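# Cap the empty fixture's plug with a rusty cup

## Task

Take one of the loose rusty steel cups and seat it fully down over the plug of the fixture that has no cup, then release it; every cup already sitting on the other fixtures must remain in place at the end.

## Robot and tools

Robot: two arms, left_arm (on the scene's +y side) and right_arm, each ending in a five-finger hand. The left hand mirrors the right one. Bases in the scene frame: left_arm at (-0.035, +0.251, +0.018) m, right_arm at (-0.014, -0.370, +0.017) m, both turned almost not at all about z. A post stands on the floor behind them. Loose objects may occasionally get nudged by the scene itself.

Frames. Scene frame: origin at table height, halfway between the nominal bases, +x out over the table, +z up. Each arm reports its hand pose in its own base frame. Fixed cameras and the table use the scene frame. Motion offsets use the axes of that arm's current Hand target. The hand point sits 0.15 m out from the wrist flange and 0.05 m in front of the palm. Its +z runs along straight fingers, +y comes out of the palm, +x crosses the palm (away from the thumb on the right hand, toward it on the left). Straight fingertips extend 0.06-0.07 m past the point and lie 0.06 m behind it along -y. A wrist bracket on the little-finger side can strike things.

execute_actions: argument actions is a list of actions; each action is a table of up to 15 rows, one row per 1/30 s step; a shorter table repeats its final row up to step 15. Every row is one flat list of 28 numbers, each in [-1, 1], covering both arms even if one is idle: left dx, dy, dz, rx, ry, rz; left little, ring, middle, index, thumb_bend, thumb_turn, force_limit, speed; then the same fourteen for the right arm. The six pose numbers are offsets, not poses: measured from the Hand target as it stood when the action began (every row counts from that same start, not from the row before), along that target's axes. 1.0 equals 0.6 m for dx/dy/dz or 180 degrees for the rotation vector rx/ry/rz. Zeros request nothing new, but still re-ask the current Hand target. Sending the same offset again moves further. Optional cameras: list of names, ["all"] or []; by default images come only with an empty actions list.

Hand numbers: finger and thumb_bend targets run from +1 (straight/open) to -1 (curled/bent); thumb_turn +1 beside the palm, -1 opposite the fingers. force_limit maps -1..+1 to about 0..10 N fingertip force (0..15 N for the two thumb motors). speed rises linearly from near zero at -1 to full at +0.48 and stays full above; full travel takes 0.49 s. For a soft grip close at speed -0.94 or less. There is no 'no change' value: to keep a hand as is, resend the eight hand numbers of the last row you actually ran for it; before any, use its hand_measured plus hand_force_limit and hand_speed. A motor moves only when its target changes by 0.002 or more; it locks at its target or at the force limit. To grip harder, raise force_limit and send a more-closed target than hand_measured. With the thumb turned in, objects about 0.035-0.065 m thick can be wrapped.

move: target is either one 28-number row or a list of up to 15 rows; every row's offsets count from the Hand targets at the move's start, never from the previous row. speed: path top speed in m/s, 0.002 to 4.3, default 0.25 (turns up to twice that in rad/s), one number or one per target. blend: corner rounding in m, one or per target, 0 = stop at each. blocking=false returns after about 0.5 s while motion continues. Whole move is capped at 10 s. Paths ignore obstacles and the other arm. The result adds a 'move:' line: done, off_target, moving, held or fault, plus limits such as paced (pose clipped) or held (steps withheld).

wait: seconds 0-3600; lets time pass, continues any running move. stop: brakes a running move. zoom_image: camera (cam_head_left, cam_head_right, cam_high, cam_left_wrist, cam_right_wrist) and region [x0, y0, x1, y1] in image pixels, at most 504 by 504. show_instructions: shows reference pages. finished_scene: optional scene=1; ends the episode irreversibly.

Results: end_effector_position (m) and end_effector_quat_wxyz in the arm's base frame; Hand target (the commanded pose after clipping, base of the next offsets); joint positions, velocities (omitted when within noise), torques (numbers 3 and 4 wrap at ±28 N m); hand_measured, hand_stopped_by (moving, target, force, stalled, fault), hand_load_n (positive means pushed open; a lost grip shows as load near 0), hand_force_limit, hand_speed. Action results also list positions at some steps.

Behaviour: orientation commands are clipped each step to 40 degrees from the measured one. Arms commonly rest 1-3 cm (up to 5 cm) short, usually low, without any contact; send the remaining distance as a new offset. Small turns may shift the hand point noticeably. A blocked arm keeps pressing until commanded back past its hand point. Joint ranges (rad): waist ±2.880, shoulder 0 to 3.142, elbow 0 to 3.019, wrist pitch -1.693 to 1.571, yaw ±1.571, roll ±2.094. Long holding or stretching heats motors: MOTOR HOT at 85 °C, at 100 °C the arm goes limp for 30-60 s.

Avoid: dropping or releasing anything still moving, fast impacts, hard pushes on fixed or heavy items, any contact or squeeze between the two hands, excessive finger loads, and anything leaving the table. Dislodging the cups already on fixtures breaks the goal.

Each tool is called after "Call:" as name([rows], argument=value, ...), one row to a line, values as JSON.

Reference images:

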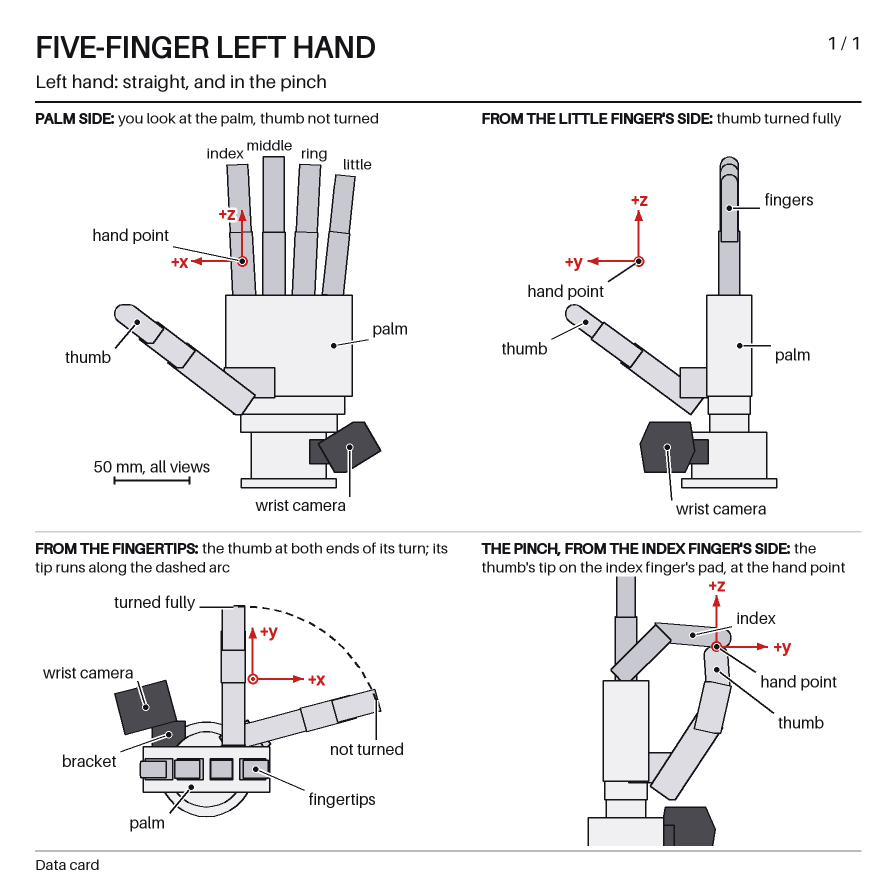

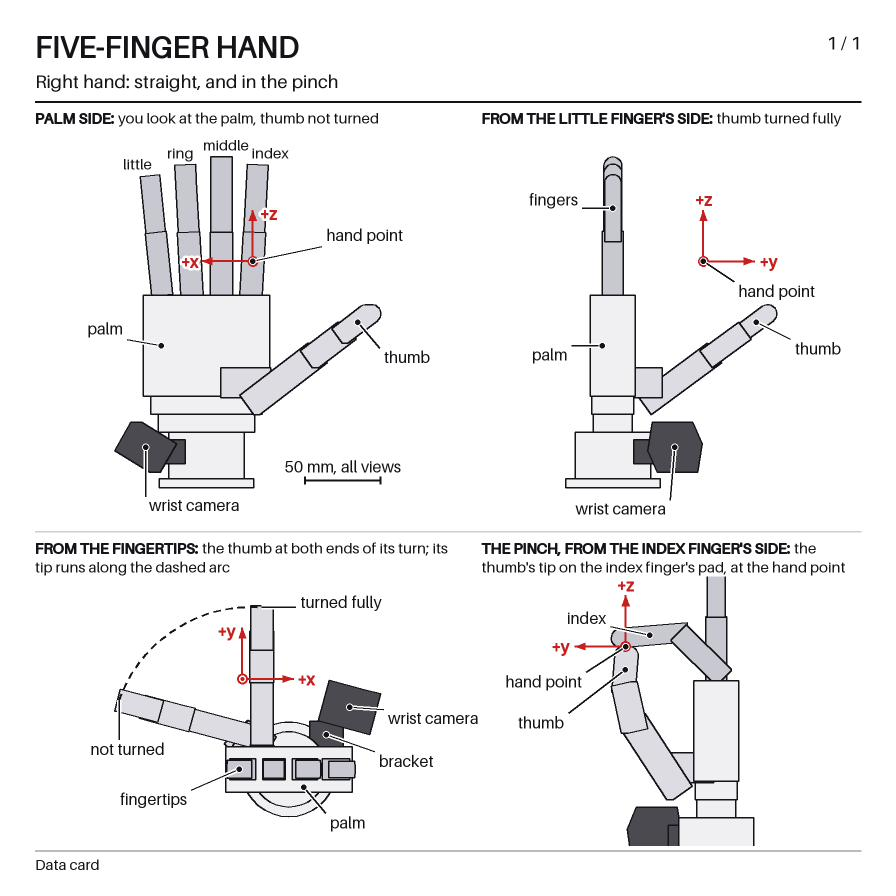

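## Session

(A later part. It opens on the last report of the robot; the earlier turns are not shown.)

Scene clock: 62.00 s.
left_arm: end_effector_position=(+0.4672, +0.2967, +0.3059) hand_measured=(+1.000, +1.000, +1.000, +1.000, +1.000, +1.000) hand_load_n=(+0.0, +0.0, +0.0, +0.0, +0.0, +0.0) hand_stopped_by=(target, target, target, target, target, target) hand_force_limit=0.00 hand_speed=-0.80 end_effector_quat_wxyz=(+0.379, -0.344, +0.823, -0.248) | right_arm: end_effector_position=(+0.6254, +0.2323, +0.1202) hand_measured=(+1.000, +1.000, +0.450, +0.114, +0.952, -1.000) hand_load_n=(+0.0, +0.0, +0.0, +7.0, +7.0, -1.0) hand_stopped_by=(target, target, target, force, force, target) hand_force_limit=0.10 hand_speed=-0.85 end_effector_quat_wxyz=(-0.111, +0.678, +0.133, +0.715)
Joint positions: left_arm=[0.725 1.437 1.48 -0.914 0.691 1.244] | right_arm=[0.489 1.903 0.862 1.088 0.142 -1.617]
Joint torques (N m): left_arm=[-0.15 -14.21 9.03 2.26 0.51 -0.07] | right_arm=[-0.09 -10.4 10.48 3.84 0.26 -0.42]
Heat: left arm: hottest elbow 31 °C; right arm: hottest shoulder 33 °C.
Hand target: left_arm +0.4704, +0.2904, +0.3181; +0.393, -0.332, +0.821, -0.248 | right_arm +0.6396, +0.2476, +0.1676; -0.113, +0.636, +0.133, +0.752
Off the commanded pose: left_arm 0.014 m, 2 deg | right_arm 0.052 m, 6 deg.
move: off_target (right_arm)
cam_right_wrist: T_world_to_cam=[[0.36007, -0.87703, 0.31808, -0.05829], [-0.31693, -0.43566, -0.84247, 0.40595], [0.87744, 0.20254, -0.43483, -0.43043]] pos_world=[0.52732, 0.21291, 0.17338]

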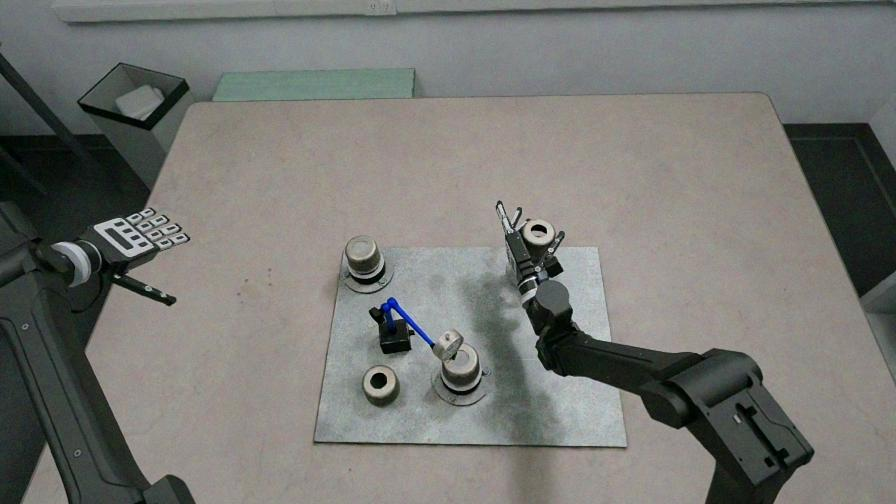

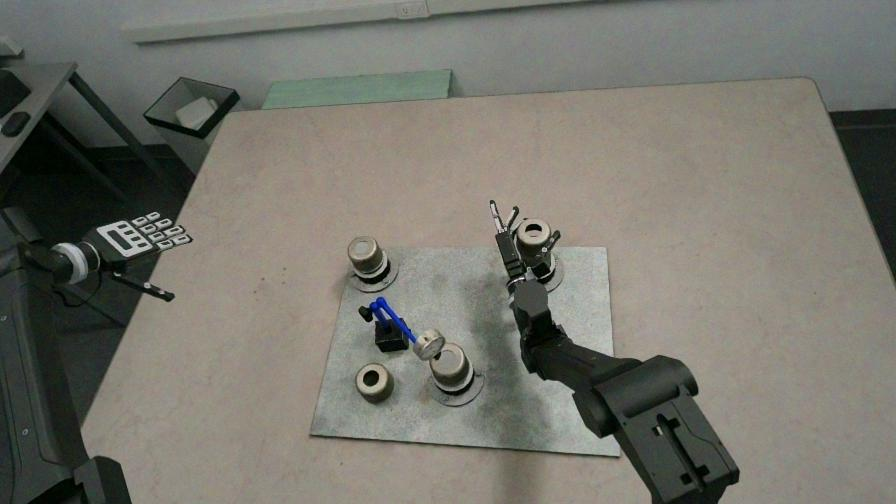

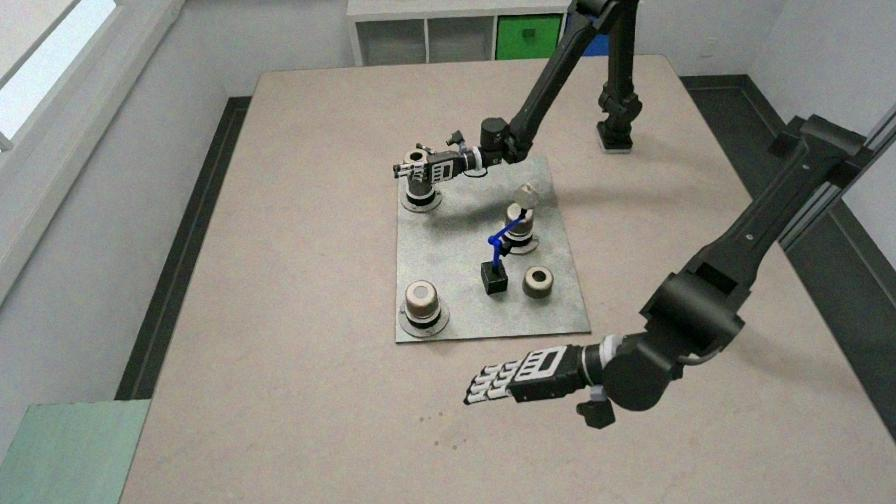

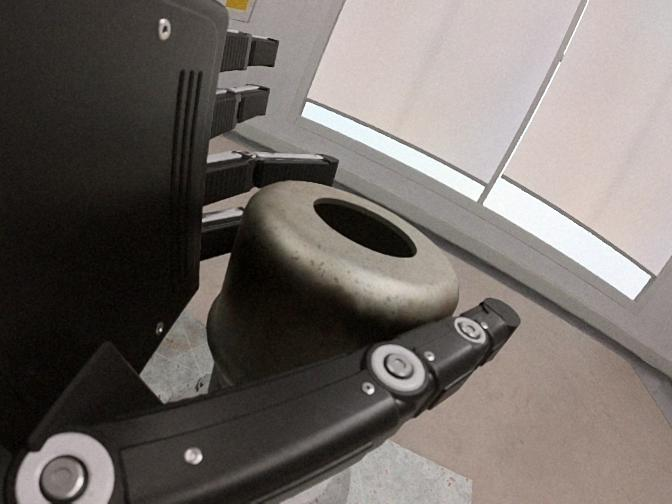

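Call:
move(target=[0,0,0,0,0,0,1,1,1,1,1,1,0,-0.8,-0.0093,0.025,-0.0143,0,0,0,1,1,0.45,-0.3,0.2,-1,0.1,-0.85], speed=0.04, cameras=["cam_head_left","cam_head_right","cam_high","cam_right_wrist"])

Call:
zoom_image(camera="cam_head_left", region=[495, 200, 595, 300])

Call:
zoom_image(camera="cam_head_right", region=[490, 200, 590, 300])

Call:
zoom_image(camera="cam_high", region=[385, 110, 485, 210])

Call:
zoom_image(camera="cam_right_wrist", region=[160, 130, 540, 504])

Scene clock: 63.63 s.
left_arm: end_effector_position=(+0.4672, +0.2967, +0.3059) hand_measured=(+1.000, +1.000, +1.000, +1.000, +1.000, +1.000) hand_load_n=(+0.0, +0.0, +0.0, +0.0, +0.0, +0.0) hand_stopped_by=(target, target, target, target, target, target) hand_force_limit=0.00 hand_speed=-0.80 end_effector_quat_wxyz=(+0.379, -0.344, +0.823, -0.248) | right_arm: end_effector_position=(+0.6255, +0.2365, +0.1272) hand_measured=(+1.000, +1.000, +0.450, +0.114, +0.952, -1.000) hand_load_n=(+0.0, +0.0, +0.0, +7.0, +7.0, -1.0) hand_stopped_by=(target, target, target, force, force, target) hand_force_limit=0.10 hand_speed=-0.85 end_effector_quat_wxyz=(-0.120, +0.667, +0.137, +0.722)
Joint positions: left_arm=[0.725 1.437 1.48 -0.914 0.691 1.244] | right_arm=[0.489 1.903 0.862 1.115 0.122 -1.617]
Joint torques (N m): left_arm=[-0.15 -14.39 8.99 2.26 0.57 -0.07] | right_arm=[-1.73 -10.23 8.2 3.82 -0.1 -0.38]
Heat: left arm: hottest elbow 31 °C; right arm: hottest shoulder 33 °C.
Hand target: left_arm +0.4704, +0.2904, +0.3181; +0.393, -0.332, +0.821, -0.248 | right_arm +0.6377, +0.2305, +0.1616; -0.113, +0.636, +0.133, +0.752
Off the commanded pose: left_arm 0.014 m, 2 deg | right_arm 0.037 m, 5 deg.
move: off_target (right_arm)
cam_right_wrist: T_world_to_cam=[[0.36978, -0.87344, 0.31682, -0.06369], [-0.28784, -0.4319, -0.85476, 0.39624], [0.88341, 0.22488, -0.41112, -0.44028]] pos_world=[0.52655, 0.21451, 0.17786]

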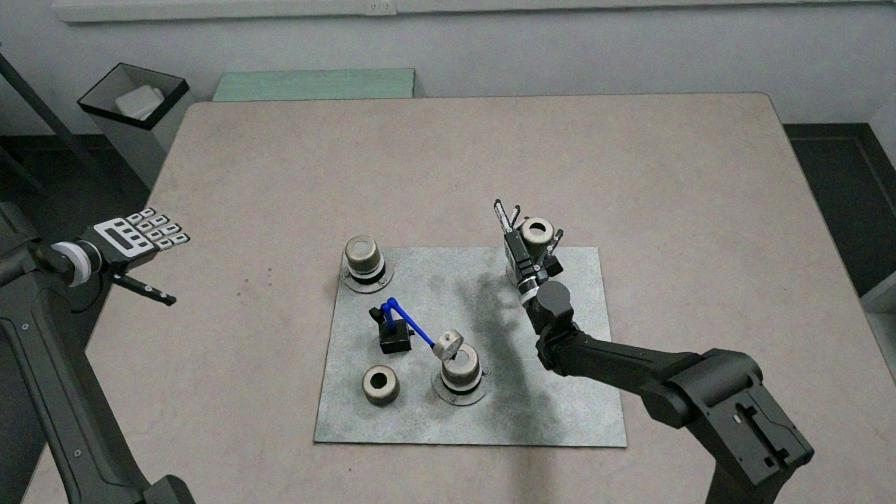

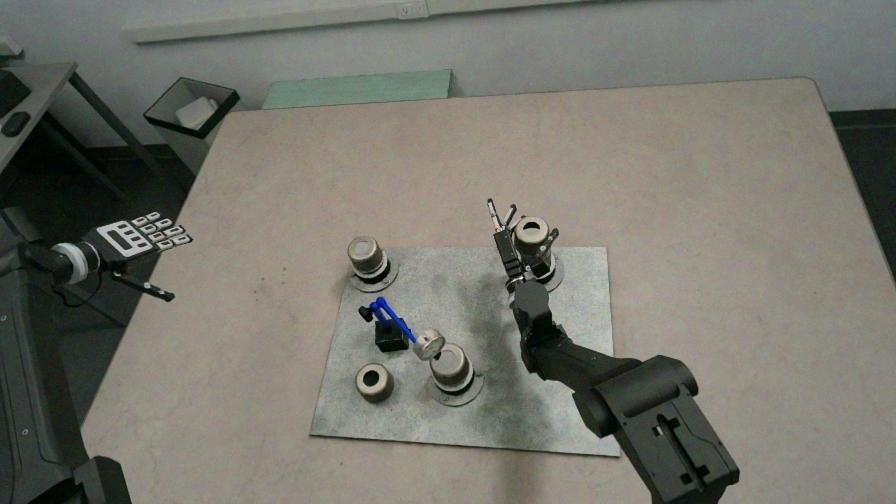

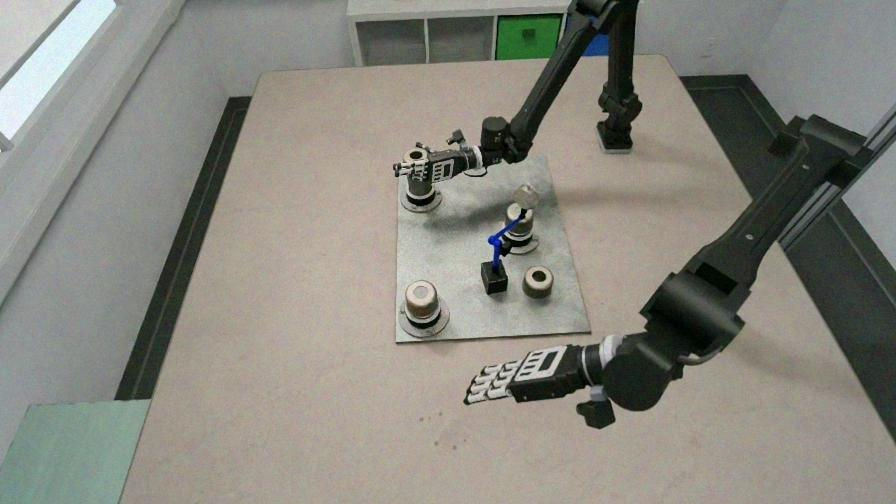

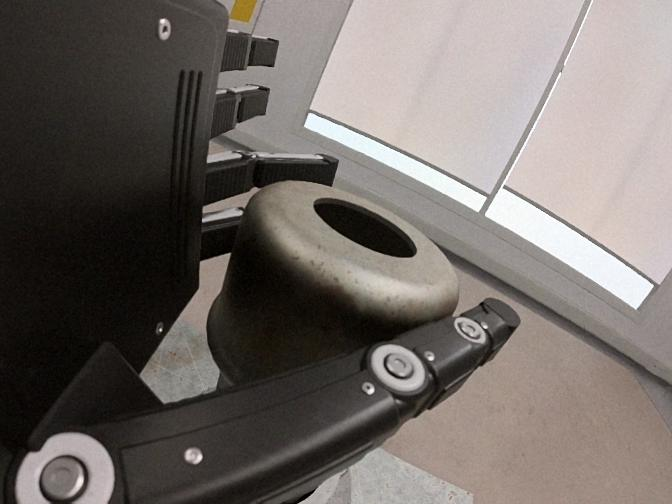

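Scaled by 5.040 from the camera's image (finer frame: 1280x720).

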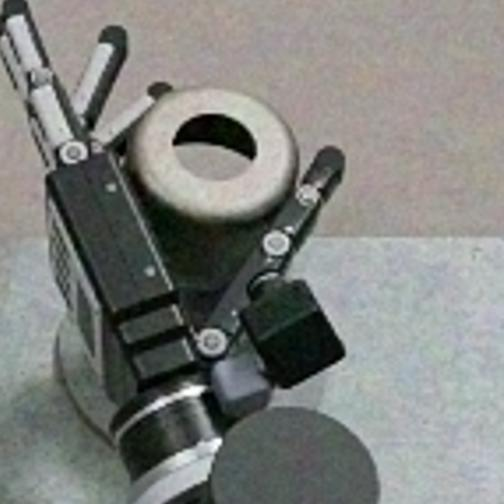

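Scaled by 5.040 from the camera's image (finer frame: 1280x720).

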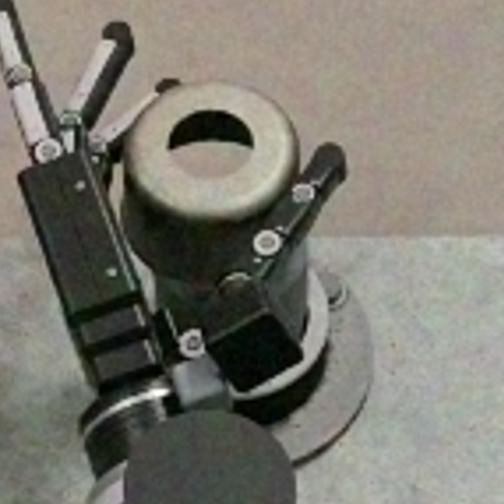

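Scaled by 5.040 from the camera's image (finer frame: 1280x720).

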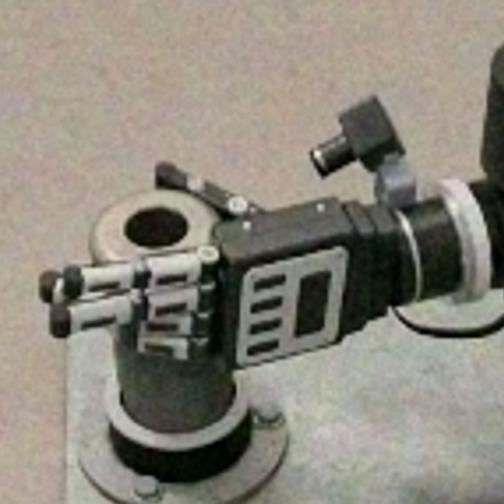

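Scaled by 1.326 from the camera's image (finer frame: 960x720).

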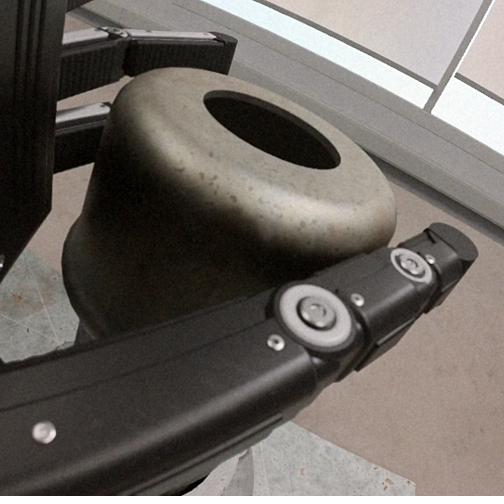

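Call:
move(target=[0,0,0,0,0,0,1,1,1,1,1,1,0,-0.8,0.049,0.012,0.004,0,-0.0133,-0.0045,1,1,0.45,-0.3,0.2,-1,0.1,-0.85], speed=0.06)

Scene clock: 66.10 s.
left_arm: end_effector_position=(+0.4672, +0.2967, +0.3059) hand_measured=(+1.000, +1.000, +1.000, +1.000, +1.000, +1.000) hand_load_n=(+0.0, -0.5, +0.0, +0.0, +0.0, +0.0) hand_stopped_by=(target, target, target, target, target, target) hand_force_limit=0.00 hand_speed=-0.80 end_effector_quat_wxyz=(+0.379, -0.344, +0.823, -0.248) | right_arm: end_effector_position=(+0.6261, +0.2310, +0.1472) hand_measured=(+1.000, +1.000, +0.450, +0.114, +0.952, -1.000) hand_load_n=(+0.0, +0.0, +0.0, +7.0, +7.0, -1.0) hand_stopped_by=(target, target, target, force, force, target) hand_force_limit=0.10 hand_speed=-0.85 end_effector_quat_wxyz=(-0.114, +0.677, +0.141, +0.714)
Joint positions: left_arm=[0.725 1.437 1.48 -0.914 0.691 1.244] | right_arm=[0.48 1.833 0.862 1.016 0.117 -1.623]
Joint torques (N m): left_arm=[-0.5 -14.62 8.9 2.02 0.51 -0.08] | right_arm=[-1.73 -12.04 8.98 1.95 -0.1 -0.41]
Heat: left arm: hottest elbow 31 °C; right arm: hottest shoulder 33 °C.
Hand target: left_arm +0.4704, +0.2904, +0.3181; +0.393, -0.332, +0.821, -0.248 | right_arm +0.6374, +0.2246, +0.1914; -0.105, +0.650, +0.140, +0.739
Off the commanded pose: left_arm 0.014 m, 2 deg | right_arm 0.046 m, 4 deg.
move: off_target (right_arm)

Call:
move(target=[0,0,0,0,0,0,1,1,1,1,1,1,0,-0.8,-0.049,-0.0025,-0.0105,0,0,-0.004,1,1,0.45,-0.3,0.2,-1,0.1,-0.85], speed=0.06, cameras=["cam_head_left","cam_head_right","cam_high","cam_right_wrist"])

Call:
zoom_image(camera="cam_head_left", region=[495, 200, 595, 300])

Call:
zoom_image(camera="cam_head_right", region=[490, 200, 590, 300])

Call:
zoom_image(camera="cam_high", region=[385, 110, 485, 210])

Call:
zoom_image(camera="cam_right_wrist", region=[160, 130, 540, 504])

Scene clock: 68.60 s.
left_arm: end_effector_position=(+0.4672, +0.2967, +0.3059) hand_measured=(+1.000, +1.000, +1.000, +1.000, +1.000, +1.000) hand_load_n=(+0.0, +0.0, +0.0, +0.0, +0.0, +0.0) hand_stopped_by=(target, target, target, target, target, target) hand_force_limit=0.00 hand_speed=-0.80 end_effector_quat_wxyz=(+0.379, -0.344, +0.823, -0.248) | right_arm: end_effector_position=(+0.6270, +0.2311, +0.1304) hand_measured=(+1.000, +1.000, +0.450, +0.114, +0.952, -1.000) hand_load_n=(+0.0, +0.0, +0.0, +7.0, +7.0, -1.0) hand_stopped_by=(target, target, target, force, force, target) hand_force_limit=0.10 hand_speed=-0.85 end_effector_quat_wxyz=(-0.109, +0.677, +0.145, +0.713)
Joint positions: left_arm=[0.725 1.437 1.48 -0.914 0.691 1.244] | right_arm=[0.48 1.876 0.862 1.055 0.117 -1.634]
Joint torques (N m): left_arm=[0.09 -15.21 8.98 2.09 0.5 -0.11] | right_arm=[-1.73 -10.52 7.17 3.85 -0.08 -0.42]
Heat: left arm: hottest elbow 31 °C; right arm: hottest shoulder 33 °C.
Hand target: left_arm +0.4704, +0.2904, +0.3181; +0.393, -0.332, +0.821, -0.248 | right_arm +0.6350, +0.2231, +0.1614; -0.100, +0.649, +0.144, +0.740
Off the commanded pose: left_arm 0.014 m, 2 deg | right_arm 0.033 m, 5 deg.
move: off_target (right_arm)
cam_right_wrist: T_world_to_cam=[[0.37314, -0.86489, 0.33575, -0.07656], [-0.3087, -0.45701, -0.83418, 0.41327], [0.87491, 0.20762, -0.43752, -0.42642]] pos_world=[0.52923, 0.21118, 0.18388]

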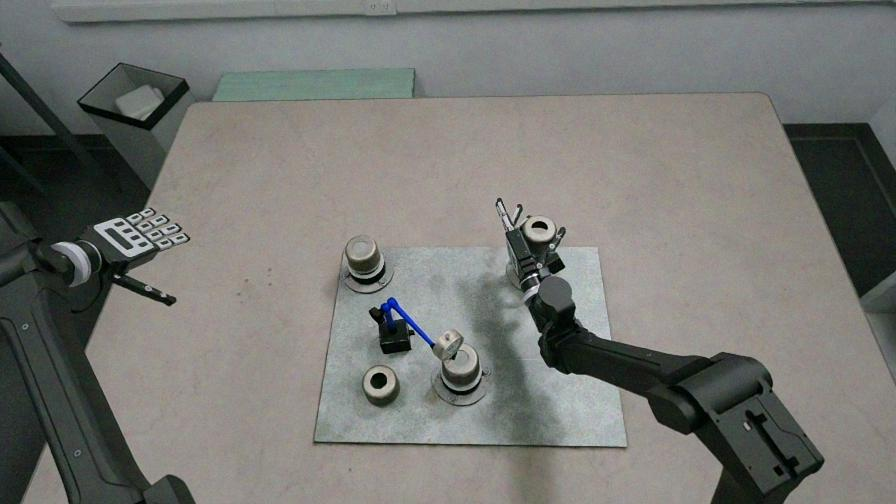

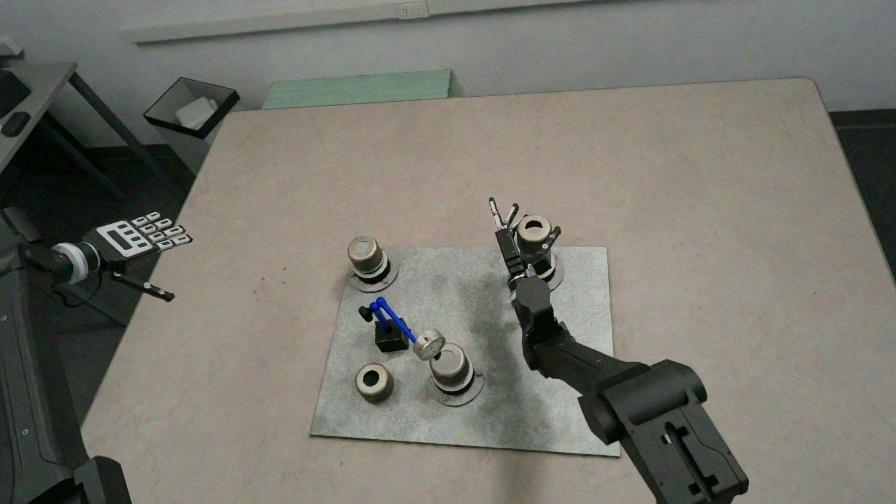

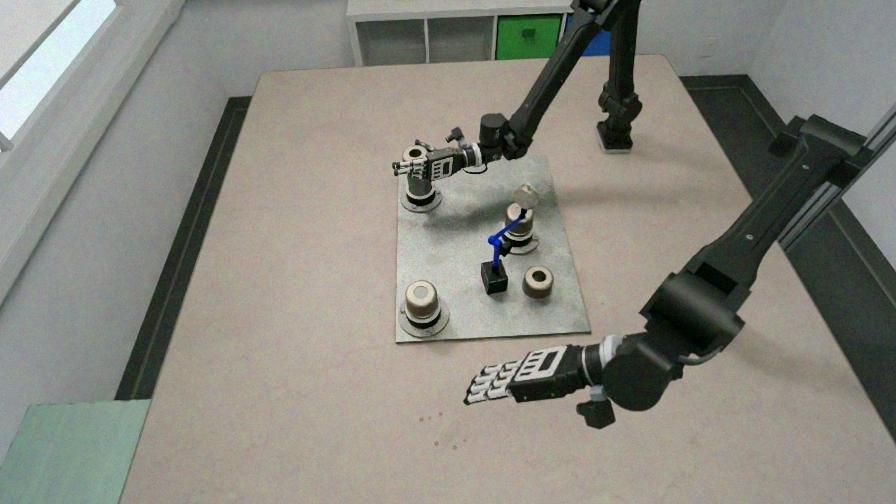

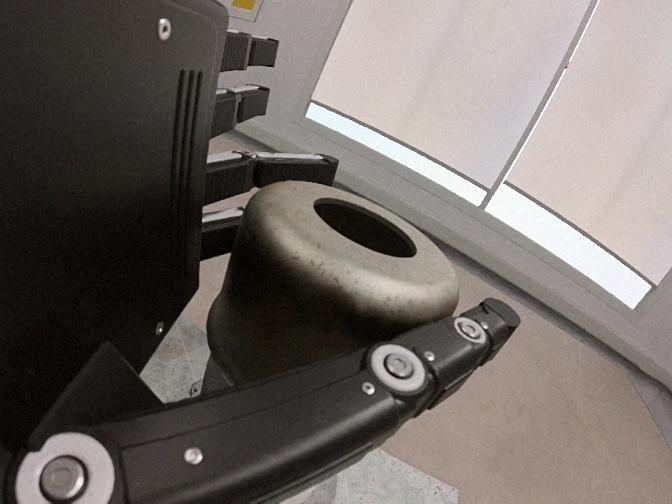

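Scaled by 5.040 from the camera's image (finer frame: 1280x720).

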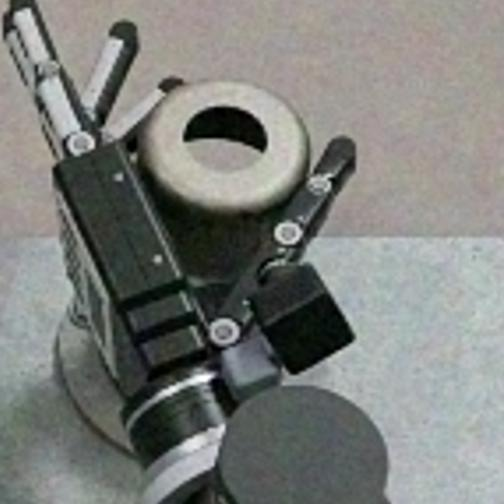

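Scaled by 5.040 from the camera's image (finer frame: 1280x720).

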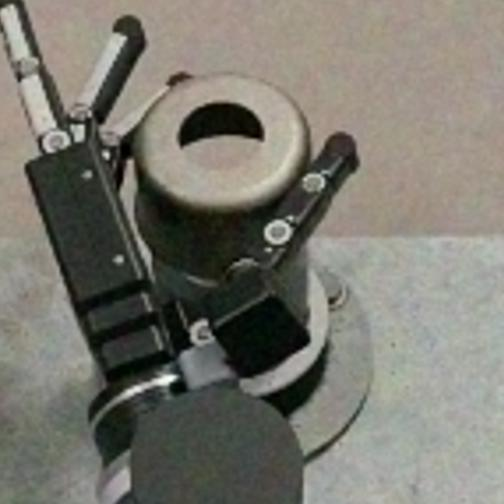

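Scaled by 5.040 from the camera's image (finer frame: 1280x720).

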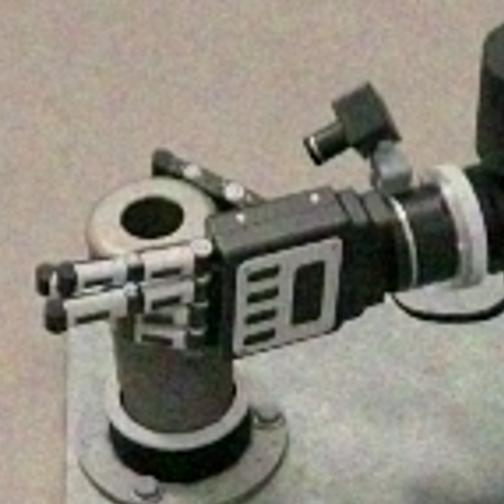

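Scaled by 1.326 from the camera's image (finer frame: 960x720).

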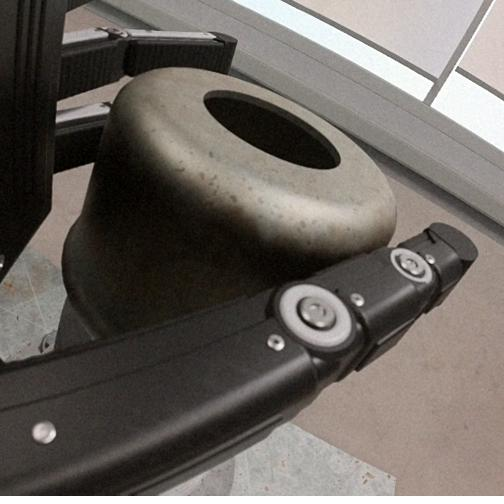

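Call:
move(target=[0,0,0,0,0,0,1,1,1,1,1,1,0,-0.8,-0.032,-0.0018,-0.0132,0,0,0,1,1,0.45,-0.3,0.2,-1,0.1,-0.85], speed=0.06, cameras=["cam_head_left","cam_head_right","cam_high","cam_right_wrist"])

Call:
zoom_image(camera="cam_head_left", region=[495, 200, 595, 300])

Call:
zoom_image(camera="cam_head_right", region=[490, 200, 590, 300])

Call:
zoom_image(camera="cam_high", region=[385, 110, 485, 210])

Call:
zoom_image(camera="cam_right_wrist", region=[160, 130, 540, 504])

Scene clock: 70.33 s.
left_arm: end_effector_position=(+0.4672, +0.2967, +0.3059) hand_measured=(+1.000, +1.000, +1.000, +1.000, +1.000, +1.000) hand_load_n=(+0.0, +0.0, +0.0, +0.0, +0.0, +0.0) hand_stopped_by=(target, target, target, target, target, target) hand_force_limit=0.00 hand_speed=-0.80 end_effector_quat_wxyz=(+0.379, -0.344, +0.823, -0.248) | right_arm: end_effector_position=(+0.6214, +0.2282, +0.1101) hand_measured=(+1.000, +1.000, +0.450, +0.114, +0.952, -1.000) hand_load_n=(+0.0, +0.0, +0.0, +7.0, +7.0, -1.0) hand_stopped_by=(target, target, target, force, force, target) hand_force_limit=0.10 hand_speed=-0.85 end_effector_quat_wxyz=(-0.109, +0.678, +0.145, +0.712)
Joint positions: left_arm=[0.725 1.437 1.48 -0.914 0.691 1.244] | right_arm=[0.48 1.919 0.842 1.116 0.117 -1.635]
Joint torques (N m): left_arm=[0.03 -15.09 9.09 2.36 0.55 -0.06] | right_arm=[-1.73 -10.52 6.67 3.85 -0.08 -0.41]
Heat: left arm: hottest elbow 31 °C; right arm: hottest shoulder 33 °C.
Hand target: left_arm +0.4704, +0.2904, +0.3181; +0.393, -0.332, +0.821, -0.248 | right_arm +0.6298, +0.2206, +0.1414; -0.100, +0.649, +0.144, +0.740
Off the commanded pose: left_arm 0.014 m, 2 deg | right_arm 0.033 m, 5 deg.
move: off_target (right_arm)
cam_right_wrist: T_world_to_cam=[[0.37338, -0.86462, 0.3362, -0.07046], [-0.30938, -0.45772, -0.83354, 0.39377], [0.87457, 0.20721, -0.43839, -0.42935]] pos_world=[0.52363, 0.20828, 0.16368]

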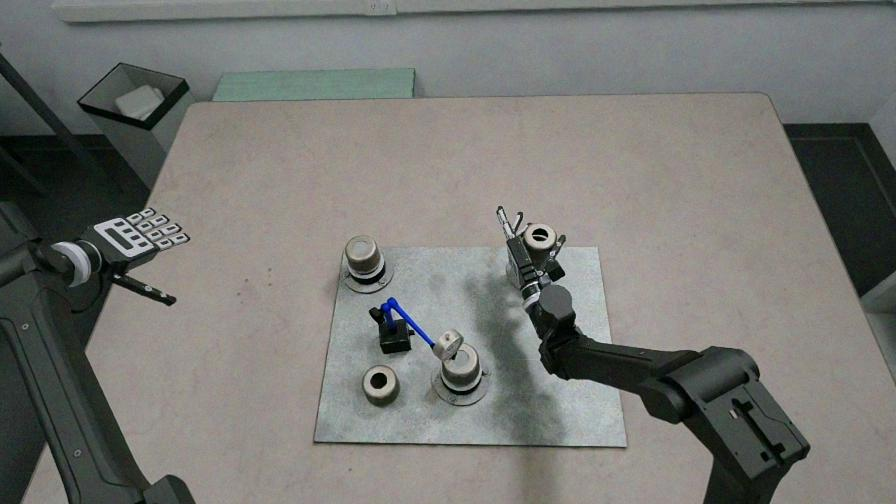

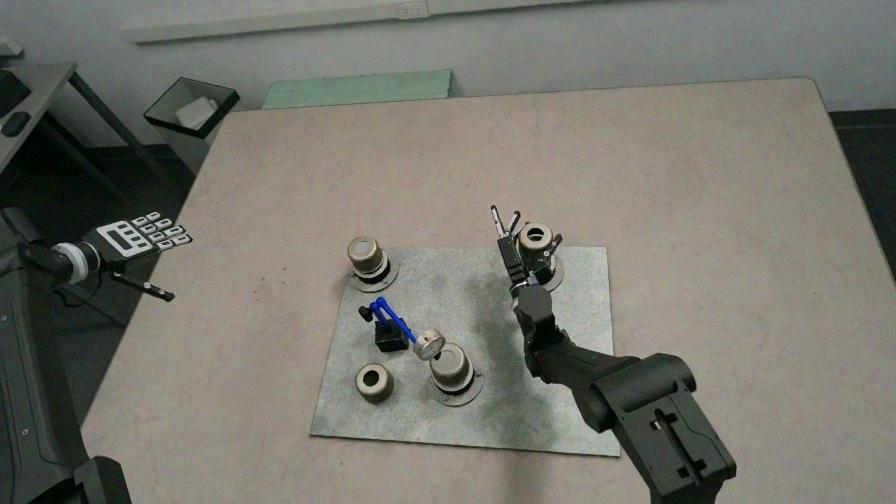

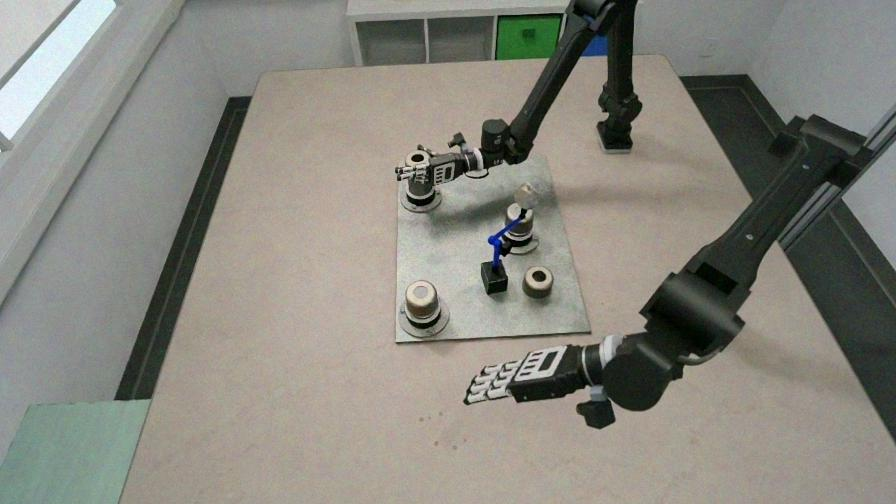

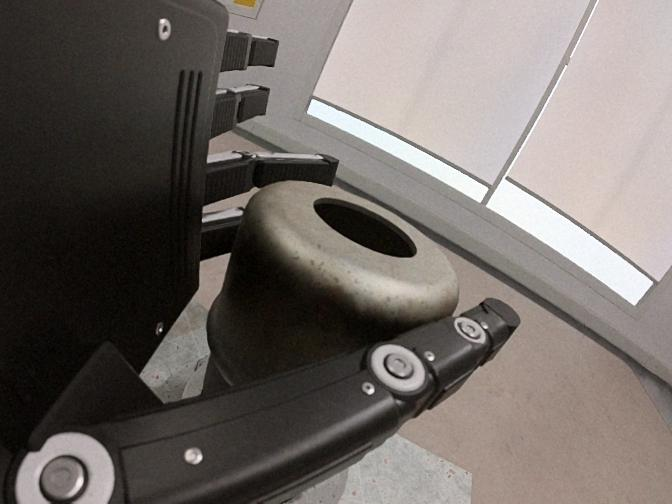

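Scaled by 5.040 from the camera's image (finer frame: 1280x720).

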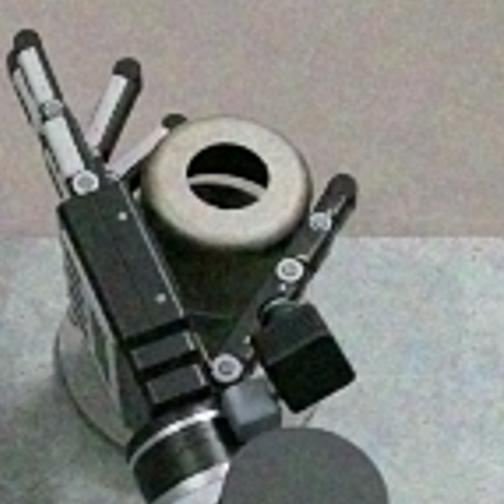

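Scaled by 5.040 from the camera's image (finer frame: 1280x720).

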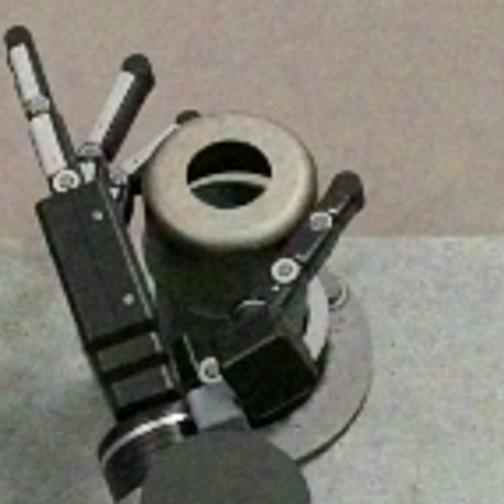

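Scaled by 5.040 from the camera's image (finer frame: 1280x720).

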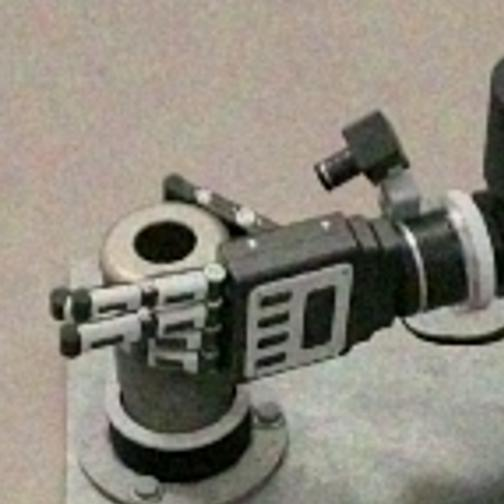

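Scaled by 1.326 from the camera's image (finer frame: 960x720).

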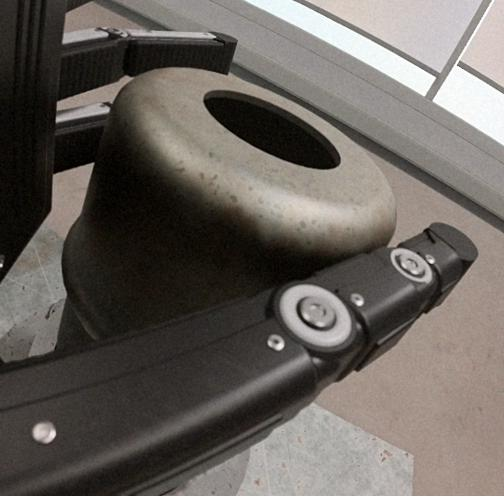

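Call:
move(target=[0,0,0,0,0,0,1,1,1,1,1,1,0,-0.8,-0.0335,-0.0017,-0.0007,0,0,0,1,1,0.45,-0.3,0.2,-1,0.1,-0.85], speed=0.04, cameras=["cam_head_left","cam_head_right","cam_high","cam_right_wrist"])

Call:
zoom_image(camera="cam_head_left", region=[495, 200, 595, 300])

Call:
zoom_image(camera="cam_head_right", region=[490, 200, 590, 300])

Call:
zoom_image(camera="cam_high", region=[385, 110, 485, 210])

Call:
zoom_image(camera="cam_right_wrist", region=[160, 130, 540, 504])

Scene clock: 71.87 s.
left_arm: end_effector_position=(+0.4672, +0.2967, +0.3059) hand_measured=(+1.000, +1.000, +1.000, +1.000, +1.000, +1.000) hand_load_n=(+0.0, +0.0, +0.0, +0.0, +0.0, +0.0) hand_stopped_by=(target, target, target, target, target, target) hand_force_limit=0.00 hand_speed=-0.80 end_effector_quat_wxyz=(+0.379, -0.344, +0.823, -0.248) | right_arm: end_effector_position=(+0.6214, +0.2290, +0.0947) hand_measured=(+1.000, +1.000, +0.450, +0.114, +0.952, -1.000) hand_load_n=(+0.0, +0.0, +0.0, +7.5, +6.0, -0.5) hand_stopped_by=(target, target, target, force, force, target) hand_force_limit=0.10 hand_speed=-0.85 end_effector_quat_wxyz=(-0.111, +0.675, +0.147, +0.715)
Joint positions: left_arm=[0.725 1.437 1.48 -0.914 0.691 1.244] | right_arm=[0.48 1.966 0.843 1.17 0.112 -1.637]
Joint torques (N m): left_arm=[-0.38 -14.62 9.09 2.24 0.53 -0.08] | right_arm=[-1.85 -10.17 6.8 3.67 0.01 -0.39]
Heat: left arm: hottest elbow 31 °C; right arm: hottest shoulder 34 °C.
Hand target: left_arm +0.4704, +0.2904, +0.3181; +0.393, -0.332, +0.821, -0.248 | right_arm +0.6318, +0.2206, +0.1213; -0.100, +0.649, +0.144, +0.740
Off the commanded pose: left_arm 0.014 m, 2 deg | right_arm 0.030 m, 4 deg.
move: off_target (right_arm)
cam_right_wrist: T_world_to_cam=[[0.37455, -0.86356, 0.33761, -0.0656], [-0.30144, -0.45774, -0.83643, 0.37663], [0.87684, 0.21151, -0.43175, -0.43935]] pos_world=[0.52334, 0.20868, 0.14748]

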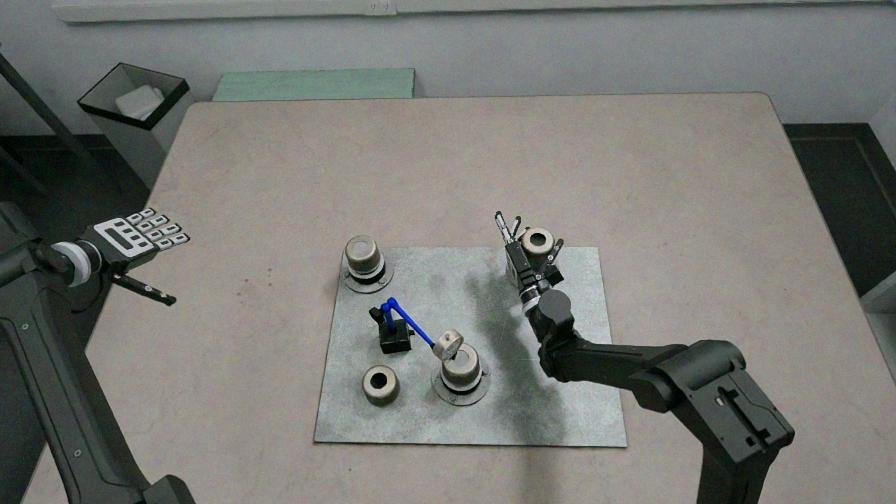

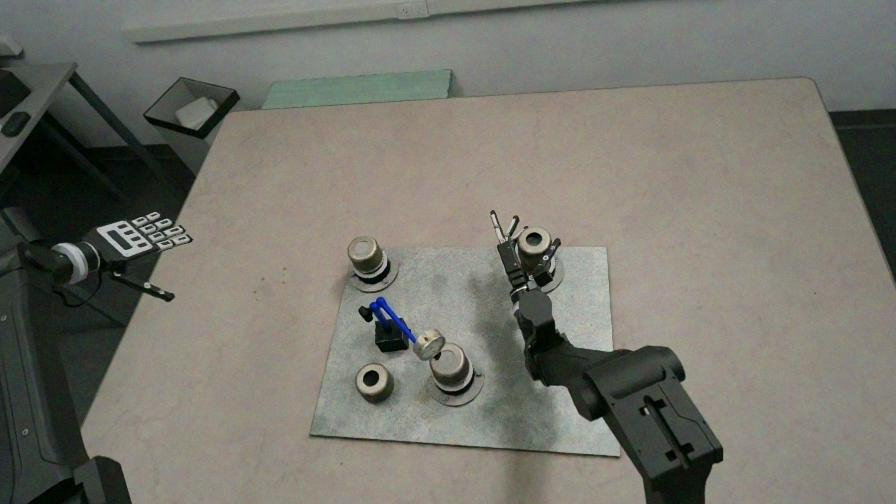

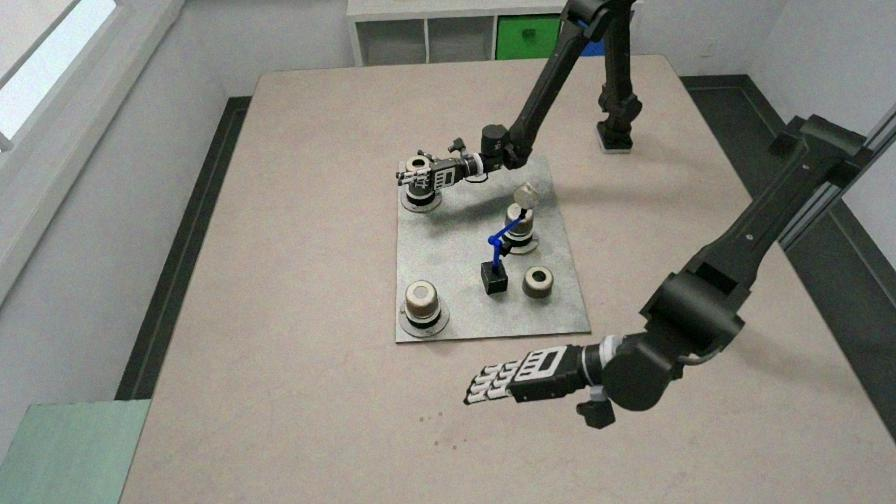

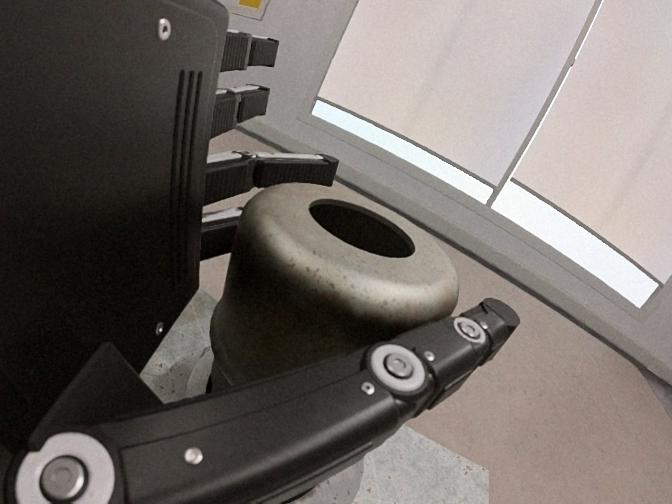

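Scaled by 5.040 from the camera's image (finer frame: 1280x720).

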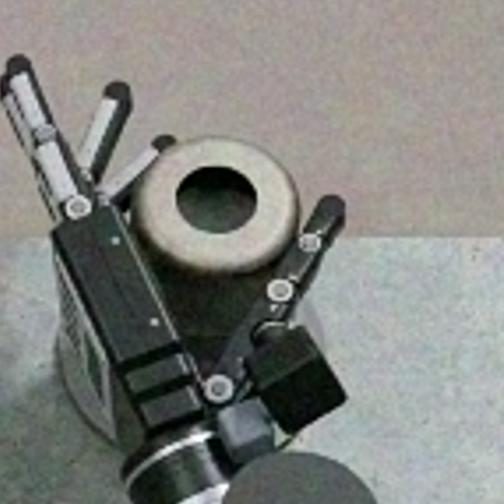

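Scaled by 5.040 from the camera's image (finer frame: 1280x720).

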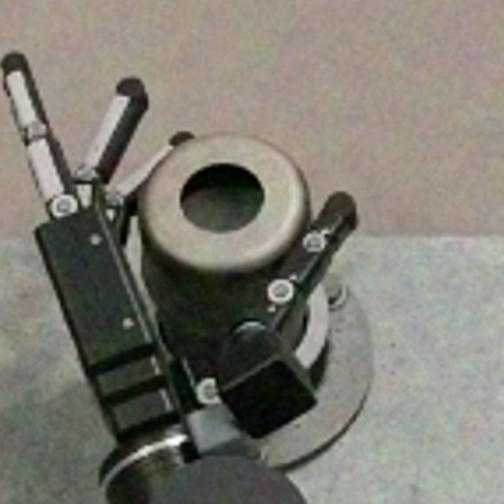

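Scaled by 5.040 from the camera's image (finer frame: 1280x720).

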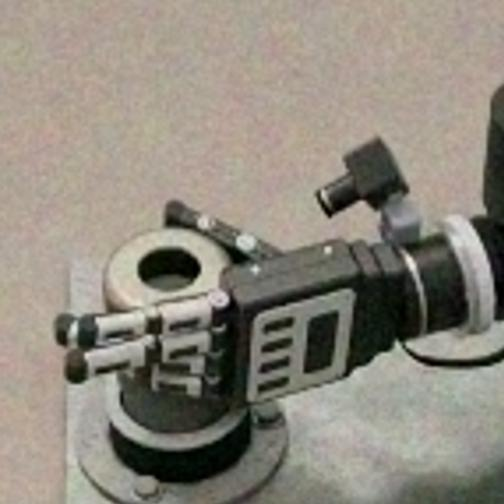

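Scaled by 1.326 from the camera's image (finer frame: 960x720).

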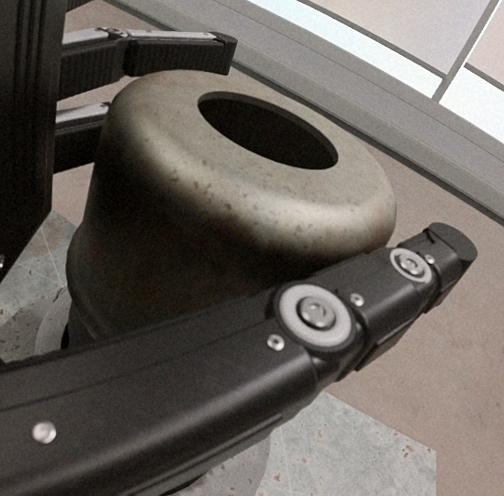

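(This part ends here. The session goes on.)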